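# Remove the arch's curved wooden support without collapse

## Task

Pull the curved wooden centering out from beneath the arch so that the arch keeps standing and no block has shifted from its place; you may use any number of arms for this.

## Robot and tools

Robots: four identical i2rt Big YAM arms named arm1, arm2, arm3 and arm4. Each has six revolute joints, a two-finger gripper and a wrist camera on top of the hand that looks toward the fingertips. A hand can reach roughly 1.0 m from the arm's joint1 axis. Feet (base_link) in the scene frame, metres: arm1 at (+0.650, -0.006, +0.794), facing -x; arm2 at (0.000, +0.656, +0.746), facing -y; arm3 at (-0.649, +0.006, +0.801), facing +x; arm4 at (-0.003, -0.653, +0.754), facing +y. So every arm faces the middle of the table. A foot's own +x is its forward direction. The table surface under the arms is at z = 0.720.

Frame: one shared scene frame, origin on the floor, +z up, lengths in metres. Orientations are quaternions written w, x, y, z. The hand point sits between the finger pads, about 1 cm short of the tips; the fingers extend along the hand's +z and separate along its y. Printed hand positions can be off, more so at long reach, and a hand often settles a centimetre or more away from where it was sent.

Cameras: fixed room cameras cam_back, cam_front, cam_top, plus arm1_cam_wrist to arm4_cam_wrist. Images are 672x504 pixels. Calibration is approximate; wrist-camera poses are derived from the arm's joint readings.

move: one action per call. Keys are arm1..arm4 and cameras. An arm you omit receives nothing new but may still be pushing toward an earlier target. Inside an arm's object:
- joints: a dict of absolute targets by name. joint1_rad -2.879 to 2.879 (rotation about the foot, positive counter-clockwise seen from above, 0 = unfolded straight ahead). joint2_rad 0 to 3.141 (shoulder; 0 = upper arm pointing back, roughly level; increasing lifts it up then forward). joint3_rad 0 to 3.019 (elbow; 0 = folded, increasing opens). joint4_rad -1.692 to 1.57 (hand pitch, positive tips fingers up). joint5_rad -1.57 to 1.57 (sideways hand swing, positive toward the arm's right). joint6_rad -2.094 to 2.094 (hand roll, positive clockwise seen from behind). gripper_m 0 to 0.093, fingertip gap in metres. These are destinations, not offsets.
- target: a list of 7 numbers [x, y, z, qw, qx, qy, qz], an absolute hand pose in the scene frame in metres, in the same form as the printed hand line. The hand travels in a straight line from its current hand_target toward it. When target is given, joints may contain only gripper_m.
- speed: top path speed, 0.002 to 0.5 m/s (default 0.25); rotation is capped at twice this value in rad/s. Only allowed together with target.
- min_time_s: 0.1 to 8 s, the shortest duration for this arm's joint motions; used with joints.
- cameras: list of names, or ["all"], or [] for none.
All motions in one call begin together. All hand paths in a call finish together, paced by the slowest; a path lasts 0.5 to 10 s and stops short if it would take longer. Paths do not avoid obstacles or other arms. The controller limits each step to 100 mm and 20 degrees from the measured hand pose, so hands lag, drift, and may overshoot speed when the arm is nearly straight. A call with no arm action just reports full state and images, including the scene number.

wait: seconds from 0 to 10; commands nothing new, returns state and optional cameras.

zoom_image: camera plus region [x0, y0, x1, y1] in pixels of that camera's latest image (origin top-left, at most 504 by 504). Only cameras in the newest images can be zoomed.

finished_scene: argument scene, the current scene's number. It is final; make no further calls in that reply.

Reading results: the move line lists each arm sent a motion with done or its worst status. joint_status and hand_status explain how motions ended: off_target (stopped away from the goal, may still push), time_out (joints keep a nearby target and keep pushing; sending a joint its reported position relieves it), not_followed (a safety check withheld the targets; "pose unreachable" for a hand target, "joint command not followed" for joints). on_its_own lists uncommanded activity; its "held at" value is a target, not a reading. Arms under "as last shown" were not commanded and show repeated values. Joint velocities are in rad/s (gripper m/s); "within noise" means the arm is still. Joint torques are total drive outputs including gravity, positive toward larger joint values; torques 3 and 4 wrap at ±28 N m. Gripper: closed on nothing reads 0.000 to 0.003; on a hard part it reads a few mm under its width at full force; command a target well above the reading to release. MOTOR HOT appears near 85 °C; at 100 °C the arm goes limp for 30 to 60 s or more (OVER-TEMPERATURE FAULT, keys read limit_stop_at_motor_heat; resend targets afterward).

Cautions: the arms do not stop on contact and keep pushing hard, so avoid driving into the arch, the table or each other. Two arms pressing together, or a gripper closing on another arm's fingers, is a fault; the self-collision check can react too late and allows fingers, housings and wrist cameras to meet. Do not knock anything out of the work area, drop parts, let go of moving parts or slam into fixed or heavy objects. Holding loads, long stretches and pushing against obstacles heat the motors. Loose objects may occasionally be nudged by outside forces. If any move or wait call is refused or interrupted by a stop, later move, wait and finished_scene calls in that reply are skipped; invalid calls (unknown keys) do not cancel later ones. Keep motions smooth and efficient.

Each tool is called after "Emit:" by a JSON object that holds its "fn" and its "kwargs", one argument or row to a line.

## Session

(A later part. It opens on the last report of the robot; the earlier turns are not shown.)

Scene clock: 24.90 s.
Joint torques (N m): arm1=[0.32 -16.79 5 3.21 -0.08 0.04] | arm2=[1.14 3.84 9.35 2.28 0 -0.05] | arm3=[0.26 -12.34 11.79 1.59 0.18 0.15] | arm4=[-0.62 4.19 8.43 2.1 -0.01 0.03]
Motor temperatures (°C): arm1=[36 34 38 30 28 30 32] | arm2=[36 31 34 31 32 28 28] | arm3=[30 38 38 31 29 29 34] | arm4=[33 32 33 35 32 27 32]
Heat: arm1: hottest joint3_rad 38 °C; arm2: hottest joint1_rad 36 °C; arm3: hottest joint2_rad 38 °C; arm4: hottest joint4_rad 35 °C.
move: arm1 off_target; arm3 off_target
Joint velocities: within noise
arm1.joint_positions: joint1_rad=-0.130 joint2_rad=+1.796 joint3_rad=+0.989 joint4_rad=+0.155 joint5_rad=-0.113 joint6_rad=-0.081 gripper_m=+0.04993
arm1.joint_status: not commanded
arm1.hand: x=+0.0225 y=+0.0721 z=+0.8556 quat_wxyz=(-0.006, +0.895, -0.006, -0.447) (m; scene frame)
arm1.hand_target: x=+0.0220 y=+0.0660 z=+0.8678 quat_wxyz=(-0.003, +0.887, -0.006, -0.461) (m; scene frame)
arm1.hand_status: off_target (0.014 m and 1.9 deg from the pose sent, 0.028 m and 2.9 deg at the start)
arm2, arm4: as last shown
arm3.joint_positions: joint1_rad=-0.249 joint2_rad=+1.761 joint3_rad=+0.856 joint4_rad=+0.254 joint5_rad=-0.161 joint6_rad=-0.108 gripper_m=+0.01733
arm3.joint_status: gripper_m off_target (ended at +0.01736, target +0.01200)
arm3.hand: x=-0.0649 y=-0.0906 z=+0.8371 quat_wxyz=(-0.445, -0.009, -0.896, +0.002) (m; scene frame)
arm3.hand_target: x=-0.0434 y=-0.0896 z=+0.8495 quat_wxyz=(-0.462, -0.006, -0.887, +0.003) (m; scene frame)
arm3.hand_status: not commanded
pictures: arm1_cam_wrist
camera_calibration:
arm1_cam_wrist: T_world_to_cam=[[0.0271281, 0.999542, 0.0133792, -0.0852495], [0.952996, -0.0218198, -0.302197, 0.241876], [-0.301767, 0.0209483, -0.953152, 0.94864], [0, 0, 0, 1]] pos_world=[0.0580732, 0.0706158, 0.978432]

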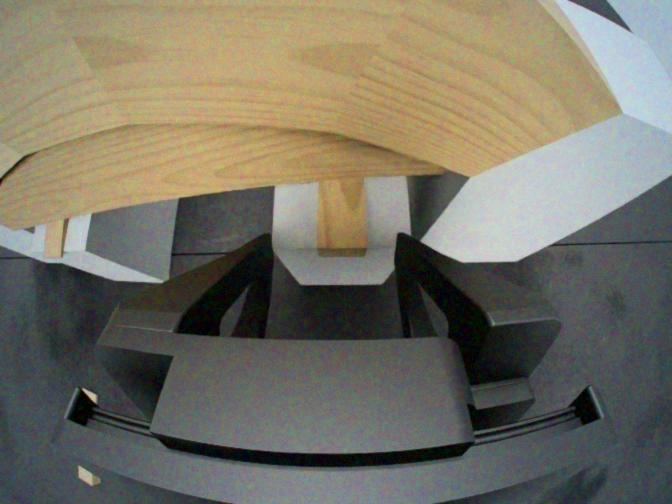

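Emit:
{"fn": "move", "kwargs": {
  "arm1": {"target":[-0.008,0.069,0.862,0.0032,-0.8870,0.0062,0.4617],"speed":0.1,"joints":{"gripper_m":0.04}},
  "cameras": ["arm1_cam_wrist"]
}}

Scene clock: 26.13 s.
Joint torques (N m): arm1=[0.56 -13.22 9.39 2.43 0.03 0.04] | arm2=[1.2 3.66 9.35 2.32 -0.01 -0.06] | arm3=[0.5 -12.22 11.81 1.58 0.19 0.16] | arm4=[-1.03 4.19 8.55 2.15 0 0.03]
Motor temperatures (°C): arm1=[36 34 39 30 28 30 32] | arm2=[36 31 34 31 32 28 28] | arm3=[30 38 38 31 29 29 34] | arm4=[33 32 33 35 32 27 32]
Heat: arm1: hottest joint3_rad 39 °C; arm2: hottest joint1_rad 36 °C; arm3: hottest joint2_rad 38 °C; arm4: hottest joint4_rad 35 °C.
move: arm1 off_target
Joint velocities: within noise
arm1.joint_positions: joint1_rad=-0.130 joint2_rad=+1.812 joint3_rad=+1.014 joint4_rad=+0.155 joint5_rad=-0.113 joint6_rad=-0.079 gripper_m=+0.04010
arm1.joint_status: all done
arm1.hand: x=+0.0131 y=+0.0736 z=+0.8575 quat_wxyz=(-0.006, +0.892, -0.007, -0.451) (m; scene frame)
arm1.hand_target: x=-0.0067 y=+0.0687 z=+0.8625 quat_wxyz=(-0.003, +0.887, -0.006, -0.462) (m; scene frame)
arm1.hand_status: off_target (0.022 m and 1.4 deg from the pose sent, 0.031 m and 1.9 deg at the start)
arm2, arm3, arm4: as last shown
pictures: arm1_cam_wrist
camera_calibration:
arm1_cam_wrist: T_world_to_cam=[[0.0282613, 0.999516, 0.0130129, -0.086238], [0.950177, -0.0228189, -0.310873, 0.258965], [-0.310426, 0.0211502, -0.950362, 0.945207], [0, 0, 0, 1]] pos_world=[0.049791, 0.0721142, 0.979916]

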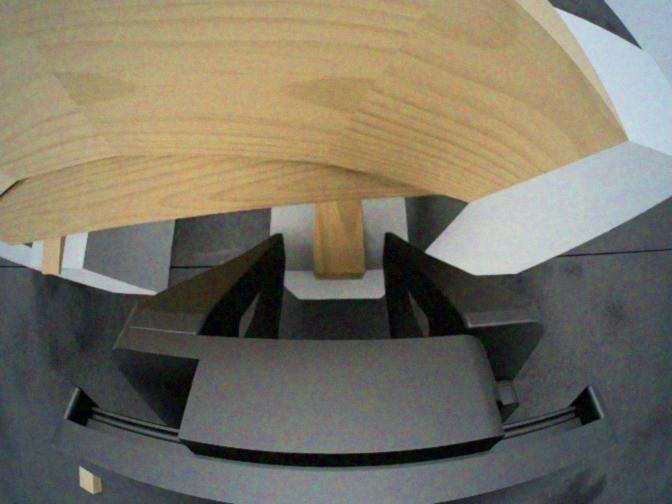

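Emit:
{"fn": "move", "kwargs": {
  "arm1": {"target":[-0.007,0.070,0.851,0.0032,-0.8870,0.0062,0.4617],"speed":0.08,"joints":{"gripper_m":0.035}}
}}

Emit:
{"fn": "move", "kwargs": {
  "arm1": {"joints":{"gripper_m":0.012}},
  "cameras": ["arm1_cam_wrist","cam_front"]
}}

Scene clock: 27.30 s.
Joint torques (N m): arm1=[0.5 -12.28 8.77 3 -0.04 0.02] | arm2=[1.26 3.6 9.39 2.3 -0.04 -0.05] | arm3=[0.44 -12.16 11.81 1.59 0.18 0.16] | arm4=[-1.26 4.13 8.66 2.17 -0.02 0.03]
Motor temperatures (°C): arm1=[36 35 39 30 28 30 32] | arm2=[36 31 34 31 32 28 28] | arm3=[30 39 39 31 29 29 34] | arm4=[33 32 33 35 32 27 32]
Heat: arm1: hottest joint3_rad 39 °C; arm2: hottest joint1_rad 36 °C; arm3: hottest joint2_rad 39 °C; arm4: hottest joint4_rad 35 °C.
move: arm1 off_target
Joint velocities: within noise
arm1.joint_positions: joint1_rad=-0.130 joint2_rad=+1.823 joint3_rad=+1.014 joint4_rad=+0.172 joint5_rad=-0.113 joint6_rad=-0.079 gripper_m=+0.03509
arm1.joint_status: all done
arm1.hand: x=+0.0113 y=+0.0739 z=+0.8544 quat_wxyz=(-0.006, +0.891, -0.007, -0.454) (m; scene frame)
arm1.hand_target: x=-0.0059 y=+0.0697 z=+0.8512 quat_wxyz=(-0.003, +0.887, -0.006, -0.462) (m; scene frame)
arm1.hand_status: off_target (0.019 m and 1.1 deg from the pose sent, 0.021 m and 1.4 deg at the start)
arm2, arm3, arm4: as last shown
pictures: none

Scene clock: 27.87 s.
Joint torques (N m): arm1=[0.26 -12.28 8.77 2.89 -0.09 0.01] | arm2=[1.03 3.6 9.36 2.29 -0.02 -0.07] | arm3=[0.5 -12.04 11.78 1.52 0.18 0.16] | arm4=[-1.03 3.9 8.58 2.04 0 0.03]
Motor temperatures (°C): arm1=[36 35 39 30 28 30 32] | arm2=[36 31 34 31 32 28 28] | arm3=[30 39 39 31 29 29 34] | arm4=[33 32 33 35 32 27 32]
Heat: arm1: hottest joint3_rad 39 °C; arm2: hottest joint1_rad 36 °C; arm3: hottest joint2_rad 39 °C; arm4: hottest joint4_rad 35 °C.
move: arm1 off_target
Joint velocities: within noise
arm1.joint_positions: joint1_rad=-0.130 joint2_rad=+1.824 joint3_rad=+1.014 joint4_rad=+0.173 joint5_rad=-0.111 joint6_rad=-0.079 gripper_m=+0.01741
arm1.joint_status: gripper_m off_target (ended at +0.01745, target +0.01200)
arm1.hand: x=+0.0112 y=+0.0742 z=+0.8542 quat_wxyz=(-0.007, +0.891, -0.007, -0.454) (m; scene frame)
arm1.hand_target: x=-0.0059 y=+0.0697 z=+0.8512 quat_wxyz=(-0.003, +0.887, -0.006, -0.462) (m; scene frame)
arm1.hand_status: not commanded
arm2.joint_positions: joint1_rad=+0.031 joint2_rad=+0.603 joint3_rad=+1.457 joint4_rad=-1.387 joint5_rad=-0.263 joint6_rad=+0.761 gripper_m=+0.09396
arm2.joint_status: not commanded
arm2.hand: x=+0.0421 y=+0.4486 z=+1.3126 quat_wxyz=(-0.497, -0.768, -0.393, +0.094) (m; scene frame)
arm2.hand_target: x=+0.0421 y=+0.4516 z=+1.3209 quat_wxyz=(-0.505, -0.763, -0.391, +0.098) (m; scene frame)
arm2.hand_status: not commanded
arm3: as last shown
arm4.joint_positions: joint1_rad=-0.454 joint2_rad=+0.631 joint3_rad=+1.450 joint4_rad=-1.565 joint5_rad=-0.075 joint6_rad=-0.150 gripper_m=+0.09396
arm4.joint_status: not commanded
arm4.hand: x=+0.0668 y=-0.4724 z=+1.2759 quat_wxyz=(-0.346, +0.552, -0.728, -0.214) (m; scene frame)
arm4.hand_target: x=+0.0658 y=-0.4742 z=+1.2836 quat_wxyz=(-0.354, +0.550, -0.724, -0.218) (m; scene frame)
arm4.hand_status: not commanded
pictures: arm1_cam_wrist, cam_front
camera_calibration:
arm1_cam_wrist: T_world_to_cam=[[0.0297713, 0.999451, 0.0145565, -0.088033], [0.947956, -0.0236128, -0.317526, 0.265447], [-0.317007, 0.0232521, -0.948138, 0.939457], [0, 0, 0, 1]] pos_world=[0.0488042, 0.0724082, 0.976303]

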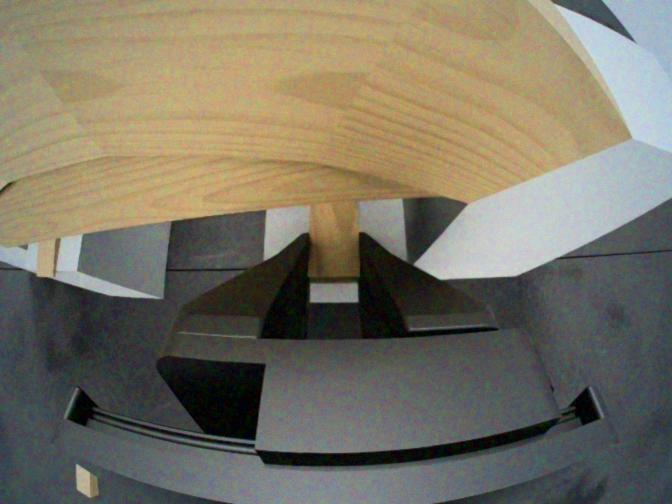

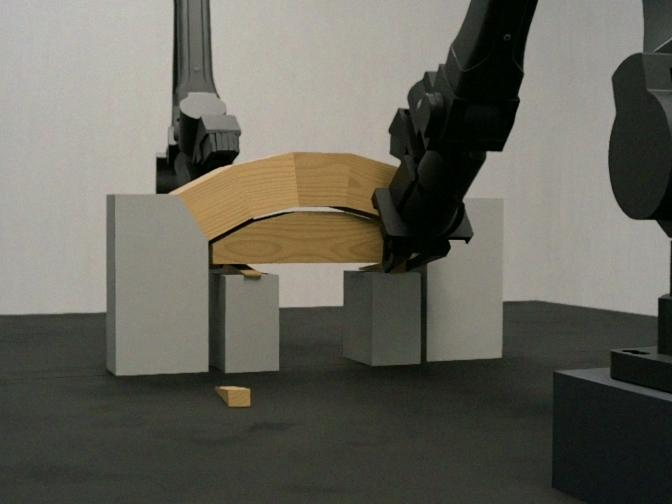

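Emit:
{"fn": "move", "kwargs": {
  "arm3": {"target":[-0.175,-0.088,0.848,0.4617,0.0062,0.8870,-0.0032],"speed":0.08},
  "arm1": {"target":[0.125,0.071,0.861,0.0032,-0.8870,0.0062,0.4617],"speed":0.08},
  "cameras": ["arm1_cam_wrist","arm3_cam_wrist"]
}}

Scene clock: 30.37 s.
Joint torques (N m): arm1=[-1.55 -12.57 4.48 3.15 -0.21 -0.25] | arm2=[1.32 3.72 9.33 2.3 -0.01 -0.06] | arm3=[-1.03 -11.4 6.52 2.06 -0.15 -0.02] | arm4=[-0.91 3.6 8.5 2.15 0 0]
Motor temperatures (°C): arm1=[36 35 39 30 28 30 32] | arm2=[36 31 34 31 32 28 28] | arm3=[30 39 39 31 29 29 34] | arm4=[33 32 34 35 32 27 32]
Heat: arm1: hottest joint3_rad 39 °C; arm2: hottest joint1_rad 36 °C; arm3: hottest joint2_rad 39 °C; arm4: hottest joint4_rad 35 °C.
move: arm1 off_target; arm3 off_target
Joint velocities: within noise
arm1.joint_positions: joint1_rad=-0.157 joint2_rad=+1.607 joint3_rad=+0.691 joint4_rad=+0.259 joint5_rad=-0.149 joint6_rad=-0.086 gripper_m=+0.01741
arm1.joint_status: not commanded
arm1.hand: x=+0.1238 y=+0.0645 z=+0.8501 quat_wxyz=(+0.004, +0.895, -0.008, -0.447) (m; scene frame)
arm1.hand_target: x=+0.1250 y=+0.0709 z=+0.8608 quat_wxyz=(-0.003, +0.887, -0.006, -0.461) (m; scene frame)
arm1.hand_status: off_target (0.013 m and 2.1 deg from the pose sent, 0.114 m and 1.1 deg at the start)
arm2, arm4: as last shown
arm3.joint_positions: joint1_rad=-0.300 joint2_rad=+1.553 joint3_rad=+0.539 joint4_rad=+0.352 joint5_rad=-0.211 joint6_rad=-0.133 gripper_m=+0.01733
arm3.joint_status: not commanded
arm3.hand: x=-0.1783 y=-0.0826 z=+0.8341 quat_wxyz=(-0.443, -0.010, -0.896, -0.004) (m; scene frame)
arm3.hand_target: x=-0.1750 y=-0.0879 z=+0.8478 quat_wxyz=(-0.461, -0.006, -0.887, +0.003) (m; scene frame)
arm3.hand_status: off_target (0.015 m and 2.5 deg from the pose sent, 0.111 m and 2.2 deg at the start)
pictures: arm1_cam_wrist, arm3_cam_wrist
camera_calibration:
arm1_cam_wrist: T_world_to_cam=[[0.0218939, 0.999748, -0.00498018, -0.0640905], [0.953245, -0.0223767, -0.30137, 0.142728], [-0.301406, 0.00185084, -0.953494, 0.975516], [0, 0, 0, 1]] pos_world=[0.159375, 0.0654626, 0.972844]
arm3_cam_wrist: T_world_to_cam=[[-0.00506823, -0.999586, -0.0283392, -0.0590253], [-0.965471, 0.0122728, -0.260222, 0.0478969], [0.260462, 0.0260418, -0.965133, 0.9814], [0, 0, 0, 1]] pos_world=[-0.209674, -0.085146, 0.957973]

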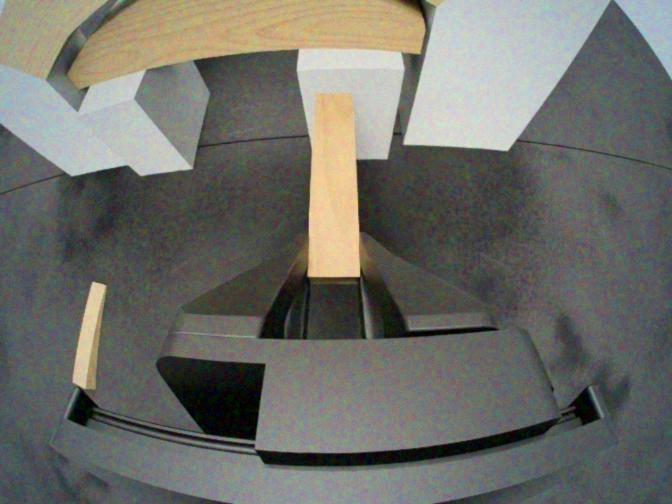

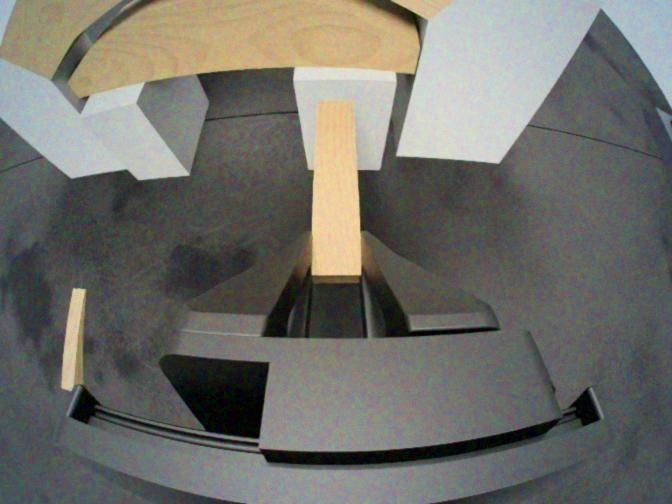

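Emit:
{"fn": "move", "kwargs": {
  "arm3": {"target":[-0.26,-0.172,0.727,0.4617,0.0062,0.8870,-0.0032],"speed":0.2},
  "arm1": {"target":[0.215,0.175,0.727,0.0032,-0.8870,0.0062,0.4617],"speed":0.2}
}}

Emit:
{"fn": "move", "kwargs": {
  "arm3": {"joints":{"gripper_m":0.05}},
  "arm1": {"joints":{"gripper_m":0.05}},
  "cameras": ["cam_front","cam_top","cam_back"]
}}

Scene clock: 32.83 s.
Joint torques (N m): arm1=[-1.61 -7.94 2.04 2.62 -0.18 -0.22] | arm2=[1.14 3.72 9.31 2.32 0 -0.07] | arm3=[-1.03 -8.82 2.26 1.7 -0.26 -0.02] | arm4=[-0.79 4.31 8.49 2.09 -0.01 0.05]
Motor temperatures (°C): arm1=[36 35 39 30 28 30 32] | arm2=[36 31 34 31 32 28 28] | arm3=[30 39 39 31 29 29 34] | arm4=[33 32 34 35 32 27 32]
Heat: arm1: hottest joint3_rad 39 °C; arm2: hottest joint1_rad 36 °C; arm3: hottest joint2_rad 39 °C; arm4: hottest joint4_rad 35 °C.
move: arm1 off_target; arm3 done
Joint velocities: within noise
arm1.joint_positions: joint1_rad=-0.508 joint2_rad=+1.920 joint3_rad=+0.543 joint4_rad=+0.717 joint5_rad=-0.434 joint6_rad=-0.311 gripper_m=+0.01741
arm1.joint_status: not commanded
arm1.hand: x=+0.2070 y=+0.1716 z=+0.7434 quat_wxyz=(-0.003, +0.881, -0.001, -0.473) (m; scene frame)
arm1.hand_target: x=+0.2154 y=+0.1746 z=+0.7276 quat_wxyz=(-0.003, +0.887, -0.006, -0.461) (m; scene frame)
arm1.hand_status: off_target (0.019 m and 1.5 deg from the pose sent, 0.189 m and 2.1 deg at the start)
arm2, arm4: as last shown
arm3.joint_positions: joint1_rad=-0.648 joint2_rad=+1.936 joint3_rad=+0.432 joint4_rad=+0.806 joint5_rad=-0.488 joint6_rad=-0.358 gripper_m=+0.01733
arm3.joint_status: not commanded
arm3.hand: x=-0.2583 y=-0.1691 z=+0.7318 quat_wxyz=(-0.462, -0.007, -0.887, +0.000) (m; scene frame)
arm3.hand_target: x=-0.2600 y=-0.1719 z=+0.7270 quat_wxyz=(-0.461, -0.006, -0.887, +0.003) (m; scene frame)
arm3.hand_status: done (0.006 m and 0.3 deg from the pose sent, 0.162 m and 2.5 deg at the start)
pictures: none

Scene clock: 33.47 s.
Joint torques (N m): arm1=[-1.55 -8.29 2.04 2.48 -0.12 -0.14] | arm2=[1.32 3.72 9.33 2.3 -0.02 -0.05] | arm3=[-0.97 -9.17 2.28 1.72 -0.25 -0.02] | arm4=[-1.03 3.96 8.54 2.03 -0.01 0.05]
Motor temperatures (°C): arm1=[36 35 39 30 28 30 32] | arm2=[36 31 34 31 32 28 28] | arm3=[30 39 39 31 29 29 34] | arm4=[33 32 34 35 32 27 32]
Heat: arm1: hottest joint3_rad 39 °C; arm2: hottest joint1_rad 36 °C; arm3: hottest joint2_rad 39 °C; arm4: hottest joint4_rad 35 °C.
move: arm1 done; arm3 done
Joint velocities: within noise
arm1.joint_positions: joint1_rad=-0.508 joint2_rad=+1.922 joint3_rad=+0.543 joint4_rad=+0.720 joint5_rad=-0.436 joint6_rad=-0.315 gripper_m=+0.04984
arm1.joint_status: all done
arm1.hand: x=+0.2068 y=+0.1714 z=+0.7432 quat_wxyz=(-0.004, +0.881, +0.001, -0.473) (m; scene frame)
arm1.hand_target: x=+0.2154 y=+0.1746 z=+0.7275 quat_wxyz=(-0.003, +0.887, -0.006, -0.461) (m; scene frame)
arm1.hand_status: not commanded
arm2, arm4: as last shown
arm3.joint_positions: joint1_rad=-0.648 joint2_rad=+1.941 joint3_rad=+0.432 joint4_rad=+0.806 joint5_rad=-0.488 joint6_rad=-0.359 gripper_m=+0.04984
arm3.joint_status: all done
arm3.hand: x=-0.2592 y=-0.1685 z=+0.7296 quat_wxyz=(-0.460, -0.008, -0.888, -0.001) (m; scene frame)
arm3.hand_target: x=-0.2600 y=-0.1719 z=+0.7270 quat_wxyz=(-0.461, -0.006, -0.887, +0.003) (m; scene frame)
arm3.hand_status: not commanded
pictures: cam_back, cam_front, cam_top

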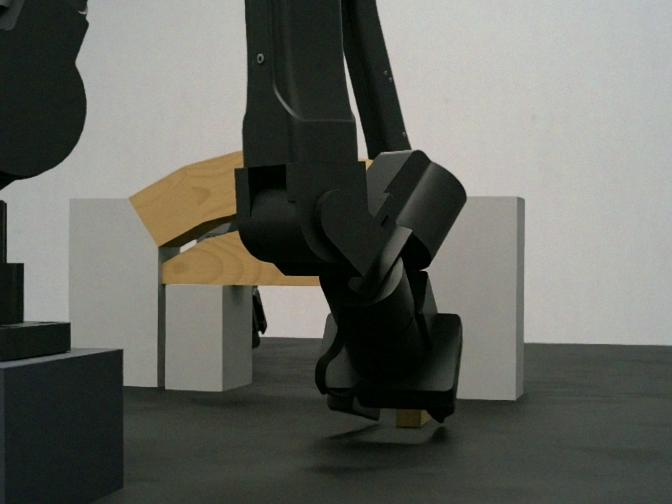

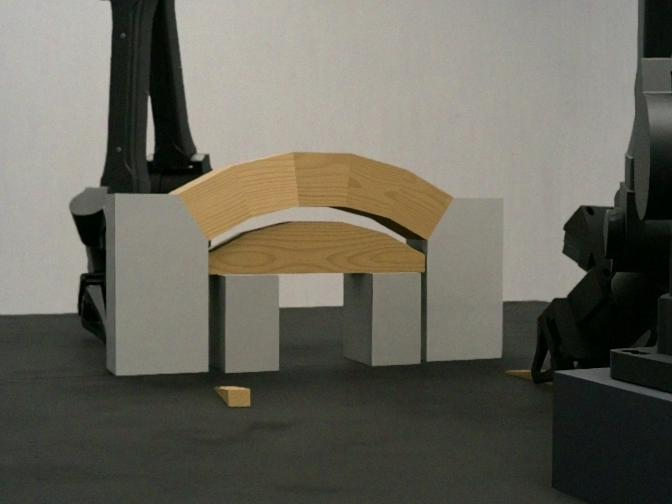

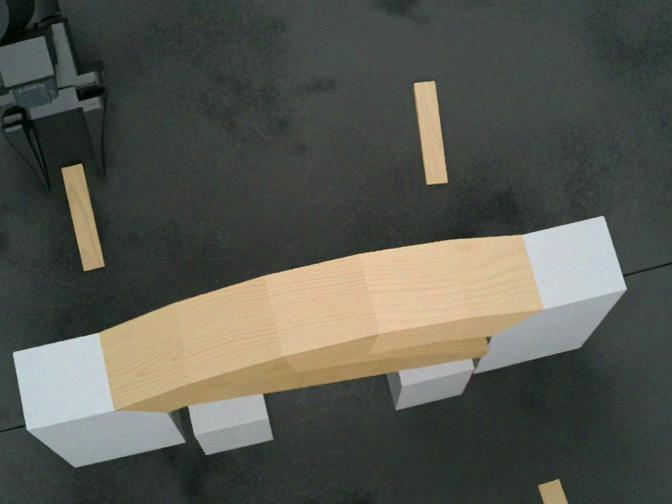

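Emit:
{"fn": "move", "kwargs": {
  "arm3": {"target":[-0.265,-0.168,0.785,0.4617,0.0062,0.8870,-0.0032],"speed":0.3},
  "arm1": {"target":[0.22,0.171,0.79,0.0032,-0.8870,0.0062,0.4617],"speed":0.3,"joints":{"gripper_m":0.093}}
}}

Emit:
{"fn": "move", "kwargs": {
  "arm3": {"target":[-0.080,-0.006,0.862,0.6087,0.0055,0.7933,-0.0042],"speed":0.25,"joints":{"gripper_m":0.055}},
  "arm1": {"target":[0.085,-0.014,0.893,0.4965,0.4965,-0.5035,-0.5035],"speed":0.4},
  "cameras": ["arm1_cam_wrist","arm3_cam_wrist"]
}}

Scene clock: 35.63 s.
Joint torques (N m): arm1=[-1.44 -10.64 3.03 1.33 -0.13 -0.16] | arm2=[1.26 3.6 9.36 2.22 -0.01 -0.06] | arm3=[-0.97 -10.64 3.78 0.77 -0.29 -0.02] | arm4=[-1.08 4.01 8.68 2.09 -0.02 0.03]
Motor temperatures (°C): arm1=[36 35 39 30 28 30 32] | arm2=[36 31 34 31 32 28 28] | arm3=[30 39 38 31 29 29 34] | arm4=[33 32 34 35 31 27 32]
Heat: arm1: hottest joint3_rad 39 °C; arm2: hottest joint1_rad 36 °C; arm3: hottest joint2_rad 39 °C; arm4: hottest joint4_rad 35 °C.
move: arm1 done; arm3 done
Joint velocities: within noise
arm1.joint_positions: joint1_rad=-0.508 joint2_rad=+1.722 joint3_rad=+0.517 joint4_rad=+0.527 joint5_rad=-0.435 joint6_rad=-0.316 gripper_m=+0.09290
arm1.joint_status: all done
arm1.hand: x=+0.2146 y=+0.1666 z=+0.7901 quat_wxyz=(+0.000, +0.885, -0.001, -0.466) (m; scene frame)
arm1.hand_target: x=+0.2199 y=+0.1709 z=+0.7900 quat_wxyz=(-0.003, +0.887, -0.006, -0.462) (m; scene frame)
arm1.hand_status: done (0.007 m and 0.9 deg from the pose sent, 0.049 m and 1.7 deg at the start)
arm2, arm4: as last shown
arm3.joint_positions: joint1_rad=-0.648 joint2_rad=+1.705 joint3_rad=+0.401 joint4_rad=+0.598 joint5_rad=-0.488 joint6_rad=-0.359 gripper_m=+0.04994
arm3.joint_status: not commanded
arm3.hand: x=-0.2637 y=-0.1647 z=+0.7796 quat_wxyz=(-0.458, -0.008, -0.889, -0.002) (m; scene frame)
arm3.hand_target: x=-0.2650 y=-0.1678 z=+0.7848 quat_wxyz=(-0.462, -0.006, -0.887, +0.003) (m; scene frame)
arm3.hand_status: done (0.006 m and 0.7 deg from the pose sent, 0.056 m and 0.5 deg at the start)
pictures: none

Scene clock: 38.80 s.
Joint torques (N m): arm1=[0.5 -9.82 5.09 3.62 0.11 -0.07] | arm2=[1.2 3.6 9.31 2.29 -0.02 -0.05] | arm3=[0.21 -10.7 8.43 2.25 0.27 0.19] | arm4=[-1.03 4.13 8.64 2.1 0 0.03]
Motor temperatures (°C): arm1=[36 35 39 30 28 30 32] | arm2=[36 31 34 31 32 28 28] | arm3=[30 39 38 31 29 29 34] | arm4=[33 32 34 35 31 27 32]
Heat: arm1: hottest joint3_rad 39 °C; arm2: hottest joint1_rad 36 °C; arm3: hottest joint2_rad 39 °C; arm4: hottest joint4_rad 35 °C.
move: arm1 off_target; arm3 off_target
Joint velocities: within noise
arm1.joint_positions: joint1_rad=+0.038 joint2_rad=+1.883 joint3_rad=+0.590 joint4_rad=+1.261 joint5_rad=+0.036 joint6_rad=+1.567 gripper_m=+0.09291
arm1.joint_status: not commanded
arm1.hand: x=+0.0954 y=-0.0074 z=+0.8908 quat_wxyz=(+0.484, +0.505, -0.510, -0.502) (m; scene frame)
arm1.hand_target: x=+0.0855 y=-0.0141 z=+0.8930 quat_wxyz=(+0.496, +0.497, -0.504, -0.503) (m; scene frame)
arm1.hand_status: off_target (0.013 m and 1.9 deg from the pose sent, 0.245 m and 95.2 deg at the start)
arm2, arm4: as last shown
arm3.joint_positions: joint1_rad=-0.070 joint2_rad=+1.804 joint3_rad=+0.608 joint4_rad=+0.901 joint5_rad=-0.016 joint6_rad=-0.006 gripper_m=+0.05491
arm3.joint_status: all done
arm3.hand: x=-0.0962 y=-0.0090 z=+0.8527 quat_wxyz=(-0.593, -0.004, -0.805, +0.008) (m; scene frame)
arm3.hand_target: x=-0.0808 y=-0.0058 z=+0.8623 quat_wxyz=(-0.609, -0.005, -0.793, +0.004) (m; scene frame)
arm3.hand_status: off_target (0.019 m and 2.4 deg from the pose sent, 0.256 m and 20.4 deg at the start)
pictures: arm1_cam_wrist, arm3_cam_wrist
camera_calibration:
arm1_cam_wrist: T_world_to_cam=[[0.042568, 0.0126443, -0.999014, 0.884817], [0.56153, -0.827347, 0.0134552, -0.0685009], [-0.826361, -0.561549, -0.0423186, 0.24014], [0, 0, 0, 1]] pos_world=[0.199243, 0.0669883, 0.895028]
arm3_cam_wrist: T_world_to_cam=[[-0.00279184, -0.999996, -0.000849066, -0.00761978], [-0.817842, 0.00277188, -0.575436, 0.413928], [0.575436, -0.000912125, -0.817847, 0.880572], [0, 0, 0, 1]] pos_world=[-0.168206, -0.00796391, 0.958355]

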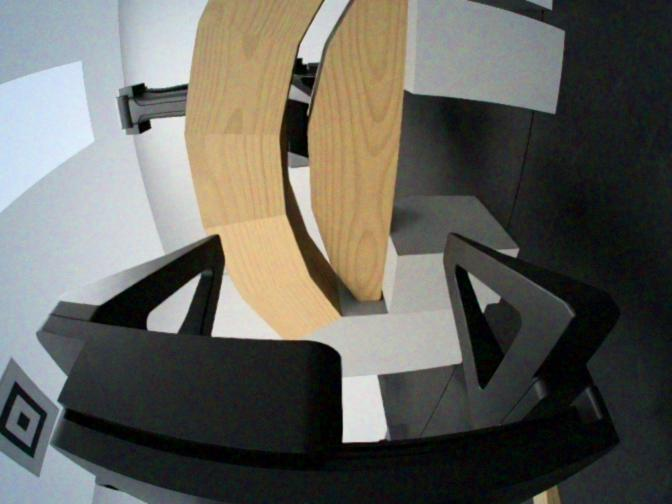

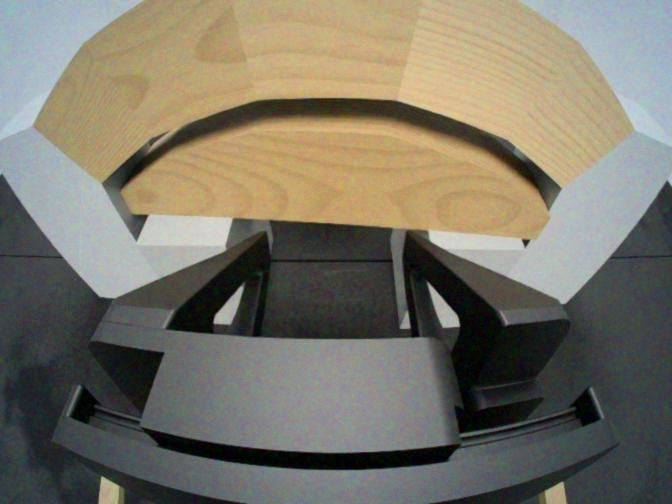

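Emit:
{"fn": "move", "kwargs": {
  "arm3": {"target":[-0.040,-0.005,0.863,0.6087,0.0055,0.7933,-0.0042],"speed":0.1},
  "arm1": {"target":[0.027,-0.019,0.890,0.4965,0.4965,-0.5035,-0.5035],"speed":0.12}
}}

Emit:
{"fn": "move", "kwargs": {
  "arm3": {"target":[0.003,-0.005,0.862,0.6087,0.0055,0.7933,-0.0042],"speed":0.08},
  "cameras": ["arm1_cam_wrist","cam_top","cam_front"]
}}

Scene clock: 40.47 s.
Joint torques (N m): arm1=[0.56 -11.69 6.06 1.7 0.11 -0.08] | arm2=[1.2 3.78 9.39 2.26 -0.01 -0.06] | arm3=[0.56 -11.28 10.29 0.96 0.19 0.19] | arm4=[-1.03 4.42 8.75 2.1 -0.01 0.01]
Motor temperatures (°C): arm1=[36 35 39 30 28 30 32] | arm2=[36 31 34 31 32 28 28] | arm3=[30 39 39 31 29 29 34] | arm4=[33 32 34 35 31 27 32]
Heat: arm1: hottest joint3_rad 39 °C; arm2: hottest joint1_rad 36 °C; arm3: hottest joint2_rad 39 °C; arm4: hottest joint4_rad 35 °C.
move: arm1 off_target; arm3 off_target
Joint velocities: within noise
arm1.joint_positions: joint1_rad=+0.045 joint2_rad=+1.954 joint3_rad=+0.752 joint4_rad=+1.209 joint5_rad=+0.044 joint6_rad=+1.568 gripper_m=+0.09291
arm1.joint_status: not commanded
arm1.hand: x=+0.0386 y=-0.0112 z=+0.8981 quat_wxyz=(+0.494, +0.494, -0.500, -0.511) (m; scene frame)
arm1.hand_target: x=+0.0278 y=-0.0189 z=+0.8901 quat_wxyz=(+0.496, +0.496, -0.504, -0.504) (m; scene frame)
arm1.hand_status: off_target (0.016 m and 1.1 deg from the pose sent, 0.069 m and 1.9 deg at the start)
arm2, arm4: as last shown
arm3.joint_positions: joint1_rad=-0.068 joint2_rad=+1.849 joint3_rad=+0.707 joint4_rad=+0.869 joint5_rad=-0.009 joint6_rad=-0.005 gripper_m=+0.05491
arm3.joint_status: not commanded
arm3.hand: x=-0.0603 y=-0.0103 z=+0.8579 quat_wxyz=(-0.601, -0.005, -0.799, +0.010) (m; scene frame)
arm3.hand_target: x=-0.0412 y=-0.0049 z=+0.8636 quat_wxyz=(-0.609, -0.006, -0.793, +0.004) (m; scene frame)
arm3.hand_status: off_target (0.022 m and 1.3 deg from the pose sent, 0.057 m and 2.4 deg at the start)
pictures: none

Scene clock: 41.83 s.
Joint torques (N m): arm1=[0.5 -11.75 5.98 1.65 0.11 -0.08] | arm2=[1.2 3.9 9.39 2.25 -0.01 -0.06] | arm3=[0.5 -13.1 10.56 1.09 0.14 0.16] | arm4=[-0.85 3.78 8.58 2.04 0.02 0.03]
Motor temperatures (°C): arm1=[36 35 39 30 28 30 32] | arm2=[36 31 35 31 32 28 28] | arm3=[30 39 39 31 29 29 34] | arm4=[33 32 34 35 31 27 32]
Heat: arm1: hottest joint3_rad 39 °C; arm2: hottest joint1_rad 36 °C; arm3: hottest joint2_rad 39 °C; arm4: hottest joint4_rad 35 °C.
move: arm3 off_target
Joint velocities: within noise
arm1.joint_positions: joint1_rad=+0.045 joint2_rad=+1.954 joint3_rad=+0.752 joint4_rad=+1.208 joint5_rad=+0.044 joint6_rad=+1.568 gripper_m=+0.09291
arm1.joint_status: not commanded
arm1.hand: x=+0.0386 y=-0.0112 z=+0.8980 quat_wxyz=(+0.494, +0.494, -0.501, -0.511) (m; scene frame)
arm1.hand_target: x=+0.0279 y=-0.0190 z=+0.8902 quat_wxyz=(+0.496, +0.497, -0.503, -0.504) (m; scene frame)
arm1.hand_status: not commanded
arm2, arm4: as last shown
arm3.joint_positions: joint1_rad=-0.067 joint2_rad=+1.917 joint3_rad=+0.838 joint4_rad=+0.803 joint5_rad=-0.006 joint6_rad=-0.002 gripper_m=+0.05491
arm3.joint_status: not commanded
arm3.hand: x=-0.0158 y=-0.0114 z=+0.8554 quat_wxyz=(-0.600, -0.007, -0.800, +0.009) (m; scene frame)
arm3.hand_target: x=+0.0018 y=-0.0050 z=+0.8623 quat_wxyz=(-0.609, -0.006, -0.793, +0.004) (m; scene frame)
arm3.hand_status: off_target (0.021 m and 1.4 deg from the pose sent, 0.064 m and 1.3 deg at the start)
pictures: arm1_cam_wrist, cam_front, cam_top
camera_calibration:
arm1_cam_wrist: T_world_to_cam=[[0.00371419, 0.0113906, -0.999928, 0.896811], [0.561043, -0.827754, -0.00734532, -0.0212239], [-0.827778, -0.560976, -0.00946506, 0.161986], [0, 0, 0, 1]] pos_world=[0.142665, 0.0630871, 0.898124]

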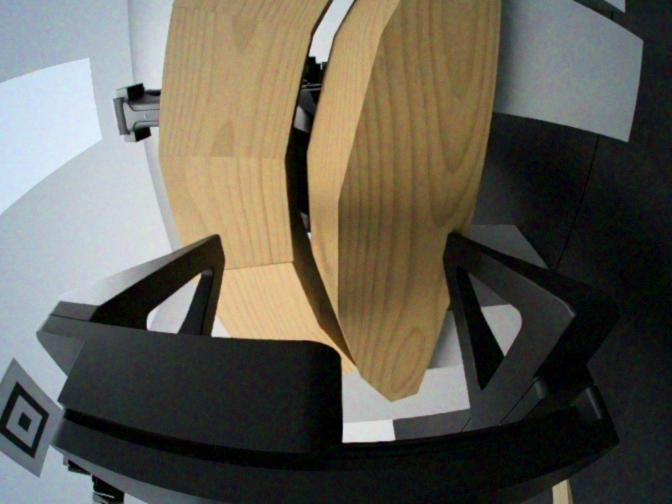

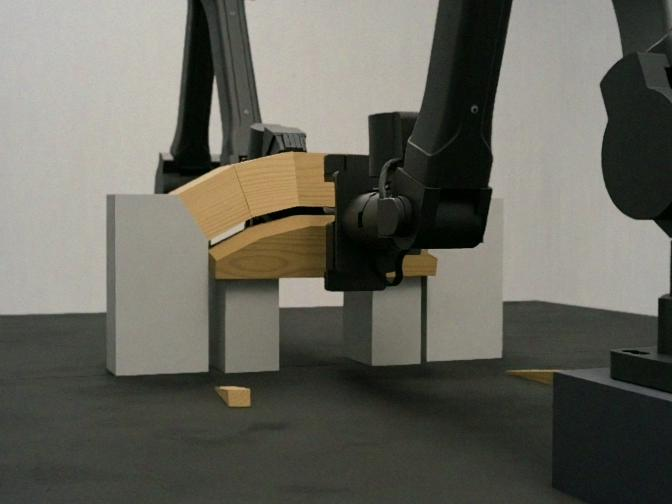

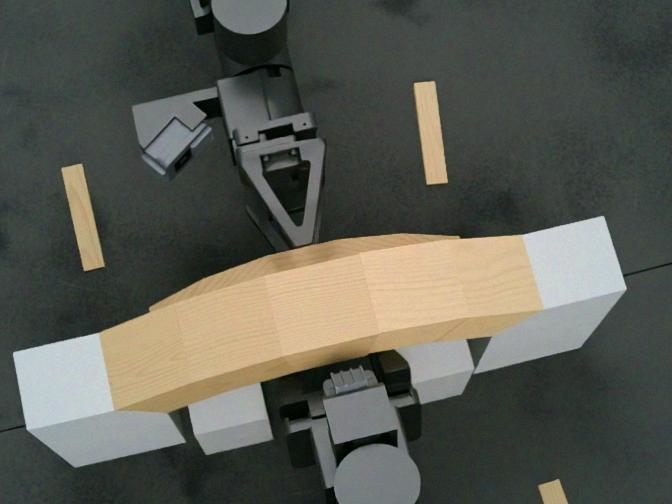

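Emit:
{"fn": "move", "kwargs": {
  "arm1": {"target":[0.052,-0.019,0.868,0.4965,0.4965,-0.5035,-0.5035],"speed":0.12}
}}

Emit:
{"fn": "move", "kwargs": {
  "arm1": {"target":[0.026,-0.019,0.876,0.4965,0.4965,-0.5035,-0.5035],"speed":0.1},
  "cameras": ["arm1_cam_wrist"]
}}

Scene clock: 43.50 s.
Joint torques (N m): arm1=[0.56 -11.75 2.54 3.52 0.11 -0.09] | arm2=[1.03 3.9 9.35 2.22 0 -0.06] | arm3=[0.62 -13.27 10.55 1.09 0.13 0.16] | arm4=[-1.03 3.96 8.5 2.11 -0.02 0.05]
Motor temperatures (°C): arm1=[36 35 39 30 28 30 32] | arm2=[36 31 35 31 32 28 28] | arm3=[30 39 39 31 29 29 34] | arm4=[33 32 34 35 31 27 32]
Heat: arm1: hottest joint3_rad 39 °C; arm2: hottest joint1_rad 36 °C; arm3: hottest joint2_rad 39 °C; arm4: hottest joint4_rad 35 °C.
move: arm1 off_target
Joint velocities: within noise
arm1.joint_positions: joint1_rad=+0.047 joint2_rad=+1.998 joint3_rad=+0.733 joint4_rad=+1.271 joint5_rad=+0.046 joint6_rad=+1.568 gripper_m=+0.09291
arm1.joint_status: not commanded
arm1.hand: x=+0.0474 y=-0.0114 z=+0.8806 quat_wxyz=(+0.493, +0.494, -0.501, -0.511) (m; scene frame)
arm1.hand_target: x=+0.0521 y=-0.0189 z=+0.8682 quat_wxyz=(+0.496, +0.497, -0.504, -0.503) (m; scene frame)
arm1.hand_status: off_target (0.015 m and 1.0 deg from the pose sent, 0.034 m and 1.1 deg at the start)
arm2.joint_positions: joint1_rad=+0.031 joint2_rad=+0.603 joint3_rad=+1.457 joint4_rad=-1.387 joint5_rad=-0.263 joint6_rad=+0.761 gripper_m=+0.09396
arm2.joint_status: not commanded
arm2.hand: x=+0.0421 y=+0.4486 z=+1.3126 quat_wxyz=(-0.497, -0.768, -0.393, +0.094) (m; scene frame)
arm2.hand_target: x=+0.0421 y=+0.4516 z=+1.3209 quat_wxyz=(-0.505, -0.763, -0.391, +0.098) (m; scene frame)
arm2.hand_status: not commanded
arm3: as last shown
arm4.joint_positions: joint1_rad=-0.454 joint2_rad=+0.631 joint3_rad=+1.450 joint4_rad=-1.565 joint5_rad=-0.075 joint6_rad=-0.150 gripper_m=+0.09396
arm4.joint_status: not commanded
arm4.hand: x=+0.0668 y=-0.4724 z=+1.2759 quat_wxyz=(-0.346, +0.552, -0.728, -0.214) (m; scene frame)
arm4.hand_target: x=+0.0658 y=-0.4742 z=+1.2836 quat_wxyz=(-0.354, +0.550, -0.724, -0.218) (m; scene frame)
arm4.hand_status: not commanded
pictures: none

Scene clock: 44.53 s.
Joint torques (N m): arm1=[0.5 -11.99 5.56 1.77 0.05 -0.09] | arm2=[1.26 3.72 9.33 2.24 -0.01 -0.08] | arm3=[0.5 -13.22 10.55 1.09 0.15 0.15] | arm4=[-1.49 4.13 8.59 2.13 -0.01 0.04]
Motor temperatures (°C): arm1=[36 35 39 30 28 30 32] | arm2=[36 31 35 31 32 28 28] | arm3=[30 39 39 31 29 29 34] | arm4=[33 32 34 35 31 27 32]
Heat: arm1: hottest joint3_rad 39 °C; arm2: hottest joint1_rad 36 °C; arm3: hottest joint2_rad 39 °C; arm4: hottest joint4_rad 35 °C.
move: arm1 off_target
Joint velocities: within noise
arm1.joint_positions: joint1_rad=+0.047 joint2_rad=+1.998 joint3_rad=+0.763 joint4_rad=+1.243 joint5_rad=+0.046 joint6_rad=+1.568 gripper_m=+0.09291
arm1.joint_status: not commanded
arm1.hand: x=+0.0362 y=-0.0117 z=+0.8852 quat_wxyz=(+0.494, +0.493, -0.500, -0.512) (m; scene frame)
arm1.hand_target: x=+0.0268 y=-0.0191 z=+0.8760 quat_wxyz=(+0.496, +0.497, -0.504, -0.503) (m; scene frame)
arm1.hand_status: off_target (0.016 m and 1.2 deg from the pose sent, 0.023 m and 1.0 deg at the start)
arm2, arm3, arm4: as last shown
pictures: arm1_cam_wrist
camera_calibration:
arm1_cam_wrist: T_world_to_cam=[[0.00102943, 0.0112508, -0.999936, 0.884113], [0.560721, -0.827959, -0.0087385, -0.0191809], [-0.828004, -0.560676, -0.00716086, 0.157514], [0, 0, 0, 1]] pos_world=[0.140267, 0.0624862, 0.885017]

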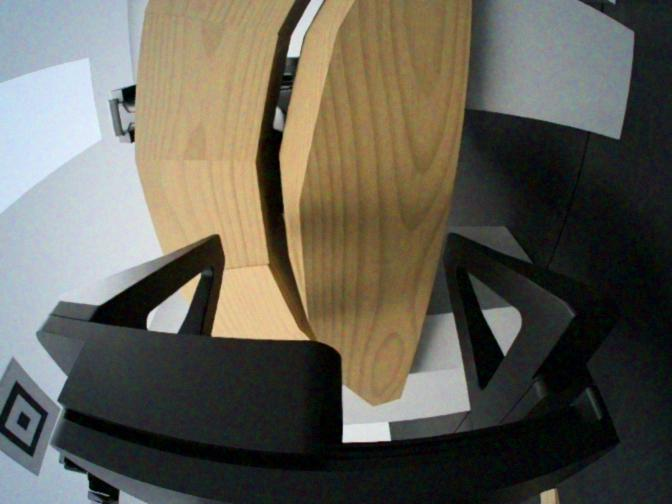

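Emit:
{"fn": "move", "kwargs": {
  "arm1": {"target":[0.028,-0.019,0.860,0.4965,0.4965,-0.5035,-0.5035],"speed":0.1},
  "cameras": ["arm1_cam_wrist"]
}}

Scene clock: 45.73 s.
Joint torques (N m): arm1=[0.44 -12.45 5.29 3.43 0.07 -0.08] | arm2=[1.08 3.78 9.37 2.33 -0.01 -0.05] | arm3=[0.56 -13.04 10.55 1.06 0.14 0.16] | arm4=[-0.73 3.96 8.54 2.11 0.01 0.04]
Motor temperatures (°C): arm1=[36 35 39 30 28 30 32] | arm2=[36 31 35 31 32 28 28] | arm3=[30 39 39 31 29 29 34] | arm4=[33 32 34 35 31 27 32]
Heat: arm1: hottest joint3_rad 39 °C; arm2: hottest joint1_rad 36 °C; arm3: hottest joint2_rad 39 °C; arm4: hottest joint4_rad 35 °C.
move: arm1 off_target
Joint velocities: within noise
arm1.joint_positions: joint1_rad=+0.047 joint2_rad=+2.046 joint3_rad=+0.766 joint4_rad=+1.245 joint5_rad=+0.046 joint6_rad=+1.568 gripper_m=+0.09291
arm1.joint_status: not commanded
arm1.hand: x=+0.0378 y=-0.0114 z=+0.8582 quat_wxyz=(+0.483, +0.505, -0.511, -0.502) (m; scene frame)
arm1.hand_target: x=+0.0286 y=-0.0191 z=+0.8601 quat_wxyz=(+0.496, +0.497, -0.504, -0.503) (m; scene frame)
arm1.hand_status: off_target (0.013 m and 2.0 deg from the pose sent, 0.028 m and 1.2 deg at the start)
arm2, arm3, arm4: as last shown
pictures: arm1_cam_wrist
camera_calibration:
arm1_cam_wrist: T_world_to_cam=[[0.0445325, 0.01221, -0.998933, 0.854634], [0.560201, -0.828223, 0.0148504, -0.0402151], [-0.827158, -0.560265, -0.0437229, 0.190136], [0, 0, 0, 1]] pos_world=[0.141742, 0.0627844, 0.862633]

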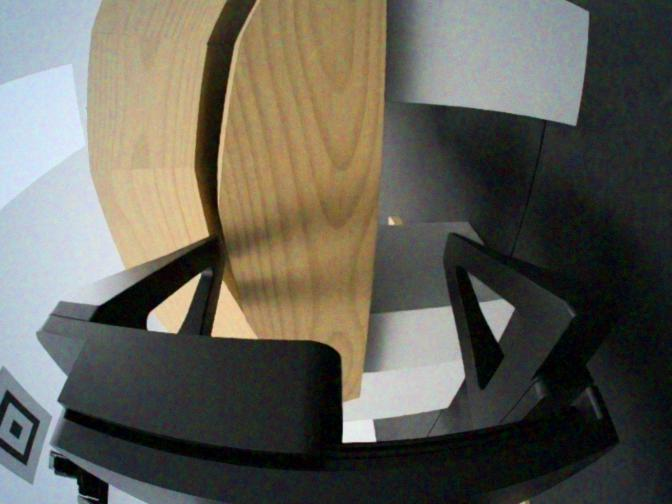

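Emit:
{"fn": "move", "kwargs": {
  "arm1": {"target":[0.028,-0.019,0.886,0.4965,0.4965,-0.5035,-0.5035],"speed":0.06},
  "cameras": ["arm1_cam_wrist"]
}}

Scene clock: 47.07 s.
Joint torques (N m): arm1=[0.44 -15.68 4.67 1.72 0.03 -0.08] | arm2=[1.32 3.78 9.37 2.28 -0.02 -0.06] | arm3=[0.5 -13.04 10.56 1.07 0.14 0.17] | arm4=[-1.2 4.25 8.57 2.15 -0.01 0.04]
Motor temperatures (°C): arm1=[36 35 39 30 28 30 32] | arm2=[36 31 35 31 32 28 28] | arm3=[30 39 39 31 29 29 34] | arm4=[33 32 34 35 31 27 32]
Heat: arm1: hottest joint3_rad 39 °C; arm2: hottest joint1_rad 36 °C; arm3: hottest joint2_rad 39 °C; arm4: hottest joint4_rad 35 °C.
move: arm1 off_target
Joint velocities: within noise
arm1.joint_positions: joint1_rad=+0.047 joint2_rad=+2.012 joint3_rad=+0.767 joint4_rad=+1.221 joint5_rad=+0.046 joint6_rad=+1.568 gripper_m=+0.09291
arm1.joint_status: not commanded
arm1.hand: x=+0.0358 y=-0.0116 z=+0.8726 quat_wxyz=(+0.486, +0.502, -0.508, -0.504) (m; scene frame)
arm1.hand_target: x=+0.0284 y=-0.0191 z=+0.8862 quat_wxyz=(+0.497, +0.496, -0.503, -0.504) (m; scene frame)
arm1.hand_status: off_target (0.017 m and 1.5 deg from the pose sent, 0.030 m and 2.0 deg at the start)
arm2, arm3, arm4: as last shown
pictures: arm1_cam_wrist
camera_calibration:
arm1_cam_wrist: T_world_to_cam=[[0.0341934, 0.0119437, -0.999344, 0.869805], [0.560437, -0.828145, 0.00927817, -0.0346176], [-0.827491, -0.560386, -0.0350108, 0.181378], [0, 0, 0, 1]] pos_world=[0.139748, 0.0625849, 0.875905]

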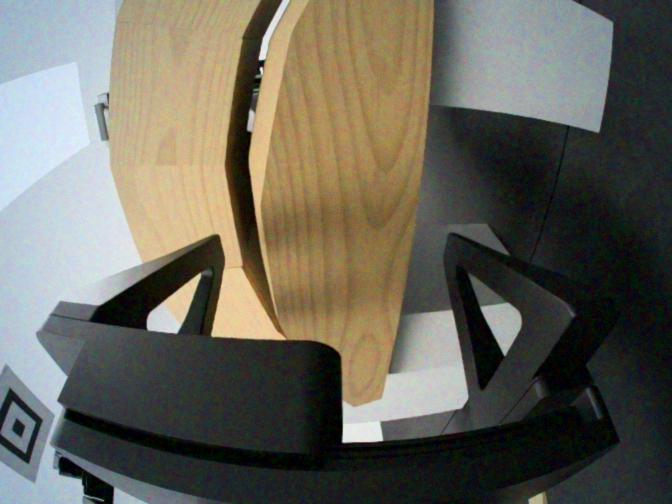

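Emit:
{"fn": "move", "kwargs": {
  "arm3": {"target":[0.015,-0.005,0.862,0.6087,0.0055,0.7933,-0.0042],"speed":0.08}
}}

Emit:
{"fn": "move", "kwargs": {
  "arm1": {"joints":{"gripper_m":0.045}},
  "cameras": ["arm1_cam_wrist","cam_top"]
}}

Scene clock: 48.53 s.
Joint torques (N m): arm1=[0.5 -16.15 4.72 2.84 0.07 -0.11] | arm2=[1.2 3.55 9.4 2.29 -0.01 -0.07] | arm3=[0.44 -13.98 11.17 1.17 0.16 0.15] | arm4=[-0.62 3.72 8.55 1.98 0.03 0.03]
Motor temperatures (°C): arm1=[36 35 39 30 28 30 32] | arm2=[36 31 35 31 32 28 28] | arm3=[30 39 39 31 29 29 34] | arm4=[33 32 34 35 31 27 32]
Heat: arm1: hottest joint3_rad 39 °C; arm2: hottest joint1_rad 36 °C; arm3: hottest joint2_rad 39 °C; arm4: hottest joint4_rad 35 °C.
move: arm3 off_target
Joint velocities: within noise
arm1.joint_positions: joint1_rad=+0.047 joint2_rad=+2.012 joint3_rad=+0.765 joint4_rad=+1.195 joint5_rad=+0.046 joint6_rad=+1.571 gripper_m=+0.09299
arm1.joint_status: not commanded
arm1.hand: x=+0.0366 y=-0.0118 z=+0.8653 quat_wxyz=(+0.479, +0.508, -0.515, -0.496) (m; scene frame)
arm1.hand_target: x=+0.0284 y=-0.0191 z=+0.8863 quat_wxyz=(+0.497, +0.496, -0.503, -0.504) (m; scene frame)
arm1.hand_status: not commanded
arm2, arm4: as last shown
arm3.joint_positions: joint1_rad=-0.065 joint2_rad=+1.940 joint3_rad=+0.866 joint4_rad=+0.781 joint5_rad=-0.006 joint6_rad=+0.000 gripper_m=+0.05491
arm3.joint_status: not commanded
arm3.hand: x=-0.0075 y=-0.0105 z=+0.8481 quat_wxyz=(-0.593, -0.007, -0.805, +0.008) (m; scene frame)
arm3.hand_target: x=+0.0133 y=-0.0049 z=+0.8625 quat_wxyz=(-0.609, -0.006, -0.793, +0.004) (m; scene frame)
arm3.hand_status: off_target (0.027 m and 2.2 deg from the pose sent, 0.032 m and 1.4 deg at the start)
pictures: none

Scene clock: 49.23 s.
Joint torques (N m): arm1=[0.44 -15.74 4.74 2.84 0.05 -0.11] | arm2=[1.14 3.78 9.36 2.32 -0.01 -0.06] | arm3=[0.56 -14.1 11.17 1.21 0.16 0.14] | arm4=[-1.44 4.13 8.62 2.03 0.01 0.02]
Motor temperatures (°C): arm1=[36 35 39 30 28 30 32] | arm2=[35 31 35 31 32 28 28] | arm3=[30 39 39 31 29 29 34] | arm4=[33 32 35 35 31 27 32]
Heat: arm1: hottest joint3_rad 39 °C; arm2: hottest joint1_rad 35 °C; arm3: hottest joint2_rad 39 °C; arm4: hottest joint3_rad 35 °C.
move: arm1 off_target
Joint velocities: within noise
arm1.joint_positions: joint1_rad=+0.047 joint2_rad=+2.012 joint3_rad=+0.765 joint4_rad=+1.195 joint5_rad=+0.046 joint6_rad=+1.571 gripper_m=+0.04908
arm1.joint_status: gripper_m off_target (ended at +0.04911, target +0.04500)
arm1.hand: x=+0.0366 y=-0.0118 z=+0.8653 quat_wxyz=(+0.479, +0.508, -0.515, -0.496) (m; scene frame)
arm1.hand_target: x=+0.0284 y=-0.0191 z=+0.8863 quat_wxyz=(+0.497, +0.496, -0.503, -0.504) (m; scene frame)
arm1.hand_status: not commanded
arm2, arm3, arm4: as last shown
pictures: arm1_cam_wrist, cam_top
camera_calibration:
arm1_cam_wrist: T_world_to_cam=[[0.0619324, 0.00995358, -0.998031, 0.860243], [0.560262, -0.827891, 0.0265101, -0.0500428], [-0.825997, -0.5608, -0.0568499, 0.20057], [0, 0, 0, 1]] pos_world=[0.14043, 0.0624872, 0.871278]

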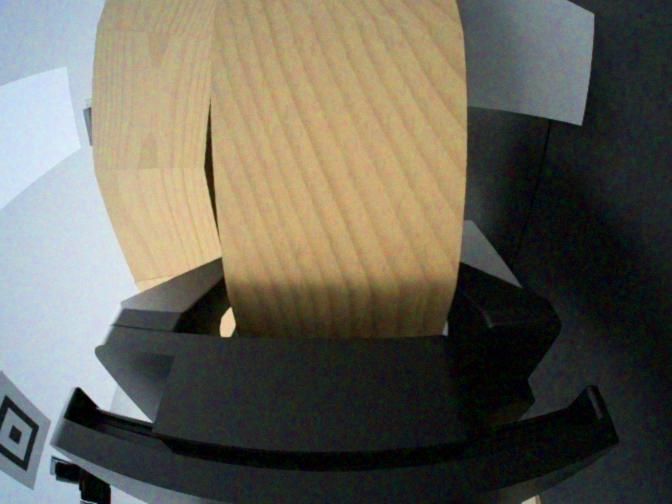

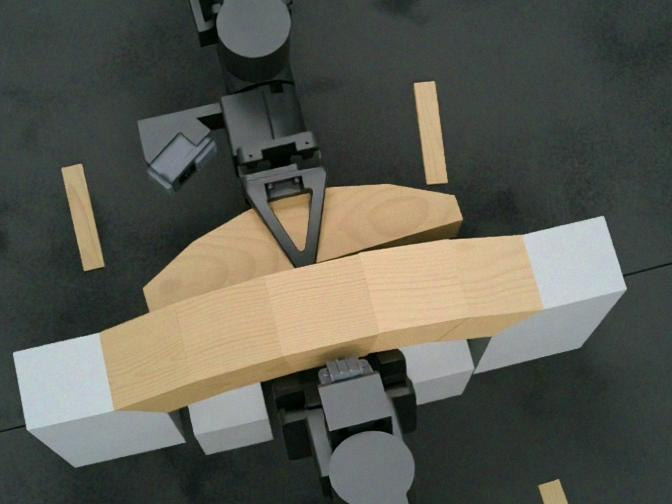

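Emit:
{"fn": "move", "kwargs": {
  "arm1": {"target":[0.19,-0.012,0.905,0.4965,0.4965,-0.5035,-0.5035],"speed":0.13,"joints":{"gripper_m":0.042}},
  "arm3": {"target":[-0.15,-0.002,0.875,0.6087,0.0055,0.7933,-0.0042],"speed":0.15}
}}

Emit:
{"fn": "move", "kwargs": {
  "arm1": {"target":[0.28,0.0,0.83,0,0.7022,-0.712,0],"speed":0.4},
  "cameras": ["cam_front","cam_top"]
}}

Scene clock: 51.47 s.
Joint torques (N m): arm1=[0.03 -12.1 1.7 4.78 -0.1 -0.12] | arm2=[1.32 3.84 9.36 2.3 -0.01 -0.07] | arm3=[0.38 -11.81 4.41 2.21 0.15 0.15] | arm4=[-0.67 3.72 8.62 2.02 -0.02 0.05]
Motor temperatures (°C): arm1=[36 35 38 30 28 30 32] | arm2=[35 31 35 31 32 28 28] | arm3=[30 39 39 31 29 29 34] | arm4=[33 32 35 35 31 27 32]
Heat: arm1: hottest joint3_rad 38 °C; arm2: hottest joint1_rad 35 °C; arm3: hottest joint2_rad 39 °C; arm4: hottest joint3_rad 35 °C.
move: arm1 off_target; arm3 off_target
Joint velocities: within noise
arm1.joint_positions: joint1_rad=+0.047 joint2_rad=+1.815 joint3_rad=+0.329 joint4_rad=+1.388 joint5_rad=+0.043 joint6_rad=+1.571 gripper_m=+0.04908
arm1.joint_status: gripper_m off_target (ended at +0.04908, target +0.04200)
arm1.hand: x=+0.1924 y=-0.0090 z=+0.8725 quat_wxyz=(+0.468, +0.521, -0.525, -0.484) (m; scene frame)
arm1.hand_target: x=+0.1904 y=-0.0120 z=+0.9039 quat_wxyz=(+0.497, +0.497, -0.503, -0.503) (m; scene frame)
arm1.hand_status: off_target (0.033 m and 5.5 deg from the pose sent, 0.158 m and 2.9 deg at the start)
arm2, arm4: as last shown
arm3.joint_positions: joint1_rad=-0.065 joint2_rad=+1.701 joint3_rad=+0.455 joint4_rad=+0.953 joint5_rad=-0.006 joint6_rad=+0.000 gripper_m=+0.05491
arm3.joint_status: not commanded
arm3.hand: x=-0.1511 y=-0.0066 z=+0.8609 quat_wxyz=(-0.593, -0.007, -0.805, +0.008) (m; scene frame)
arm3.hand_target: x=-0.1501 y=-0.0021 z=+0.8747 quat_wxyz=(-0.609, -0.006, -0.793, +0.004) (m; scene frame)
arm3.hand_status: off_target (0.015 m and 2.3 deg from the pose sent, 0.145 m and 2.2 deg at the start)
pictures: none

Scene clock: 54.33 s.
Joint torques (N m): arm1=[-1.61 -8.59 9.51 -0.59 0 -0.23] | arm2=[1.26 3.55 9.35 2.26 0 -0.07] | arm3=[0.44 -11.69 4.4 2.19 0.15 0.14] | arm4=[-0.67 3.96 8.73 2.15 -0.02 0.04]
Motor temperatures (°C): arm1=[36 35 39 30 28 30 32] | arm2=[35 31 35 31 32 28 28] | arm3=[30 39 39 31 29 29 33] | arm4=[33 32 35 35 31 27 32]
Heat: arm1: hottest joint3_rad 39 °C; arm2: hottest joint1_rad 35 °C; arm3: hottest joint2_rad 39 °C; arm4: hottest joint3_rad 35 °C.
move: arm1 off_target
Joint velocities: within noise
arm1.joint_positions: joint1_rad=+0.018 joint2_rad=+1.502 joint3_rad=+0.801 joint4_rad=-0.912 joint5_rad=-0.006 joint6_rad=+1.576 gripper_m=+0.04908
arm1.joint_status: not commanded
arm1.hand: x=+0.3054 y=-0.0045 z=+0.8148 quat_wxyz=(-0.014, +0.702, -0.712, +0.012) (m; scene frame)
arm1.hand_target: x=+0.2811 y=+0.0002 z=+0.8304 quat_wxyz=(+0.000, +0.702, -0.712, -0.001) (m; scene frame)
arm1.hand_status: off_target (0.030 m and 2.2 deg from the pose sent, 0.098 m and 84.6 deg at the start)
arm2, arm3, arm4: as last shown
pictures: cam_front, cam_top

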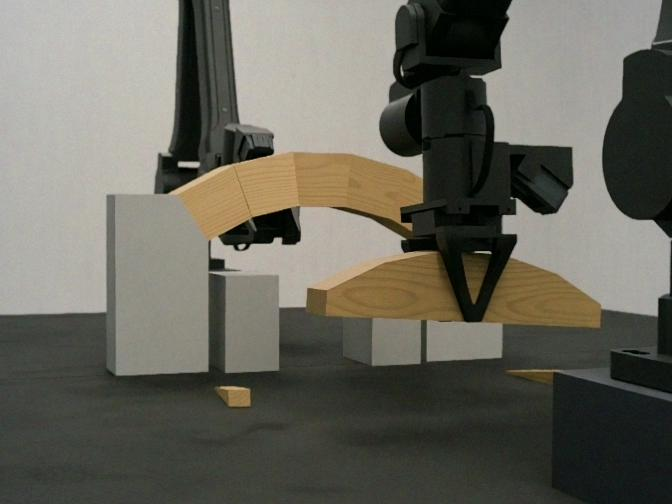

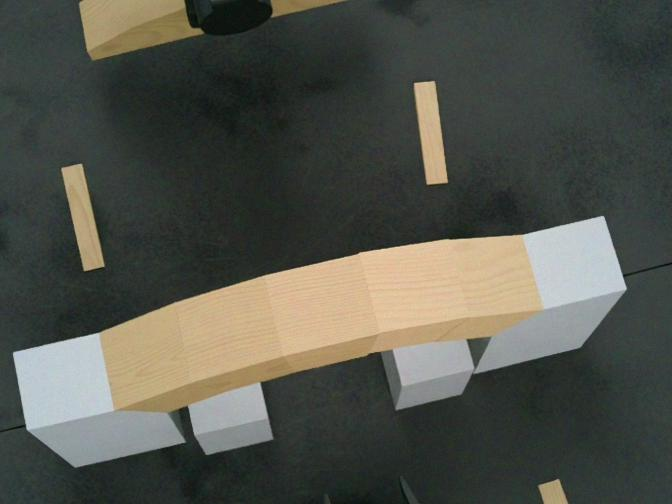

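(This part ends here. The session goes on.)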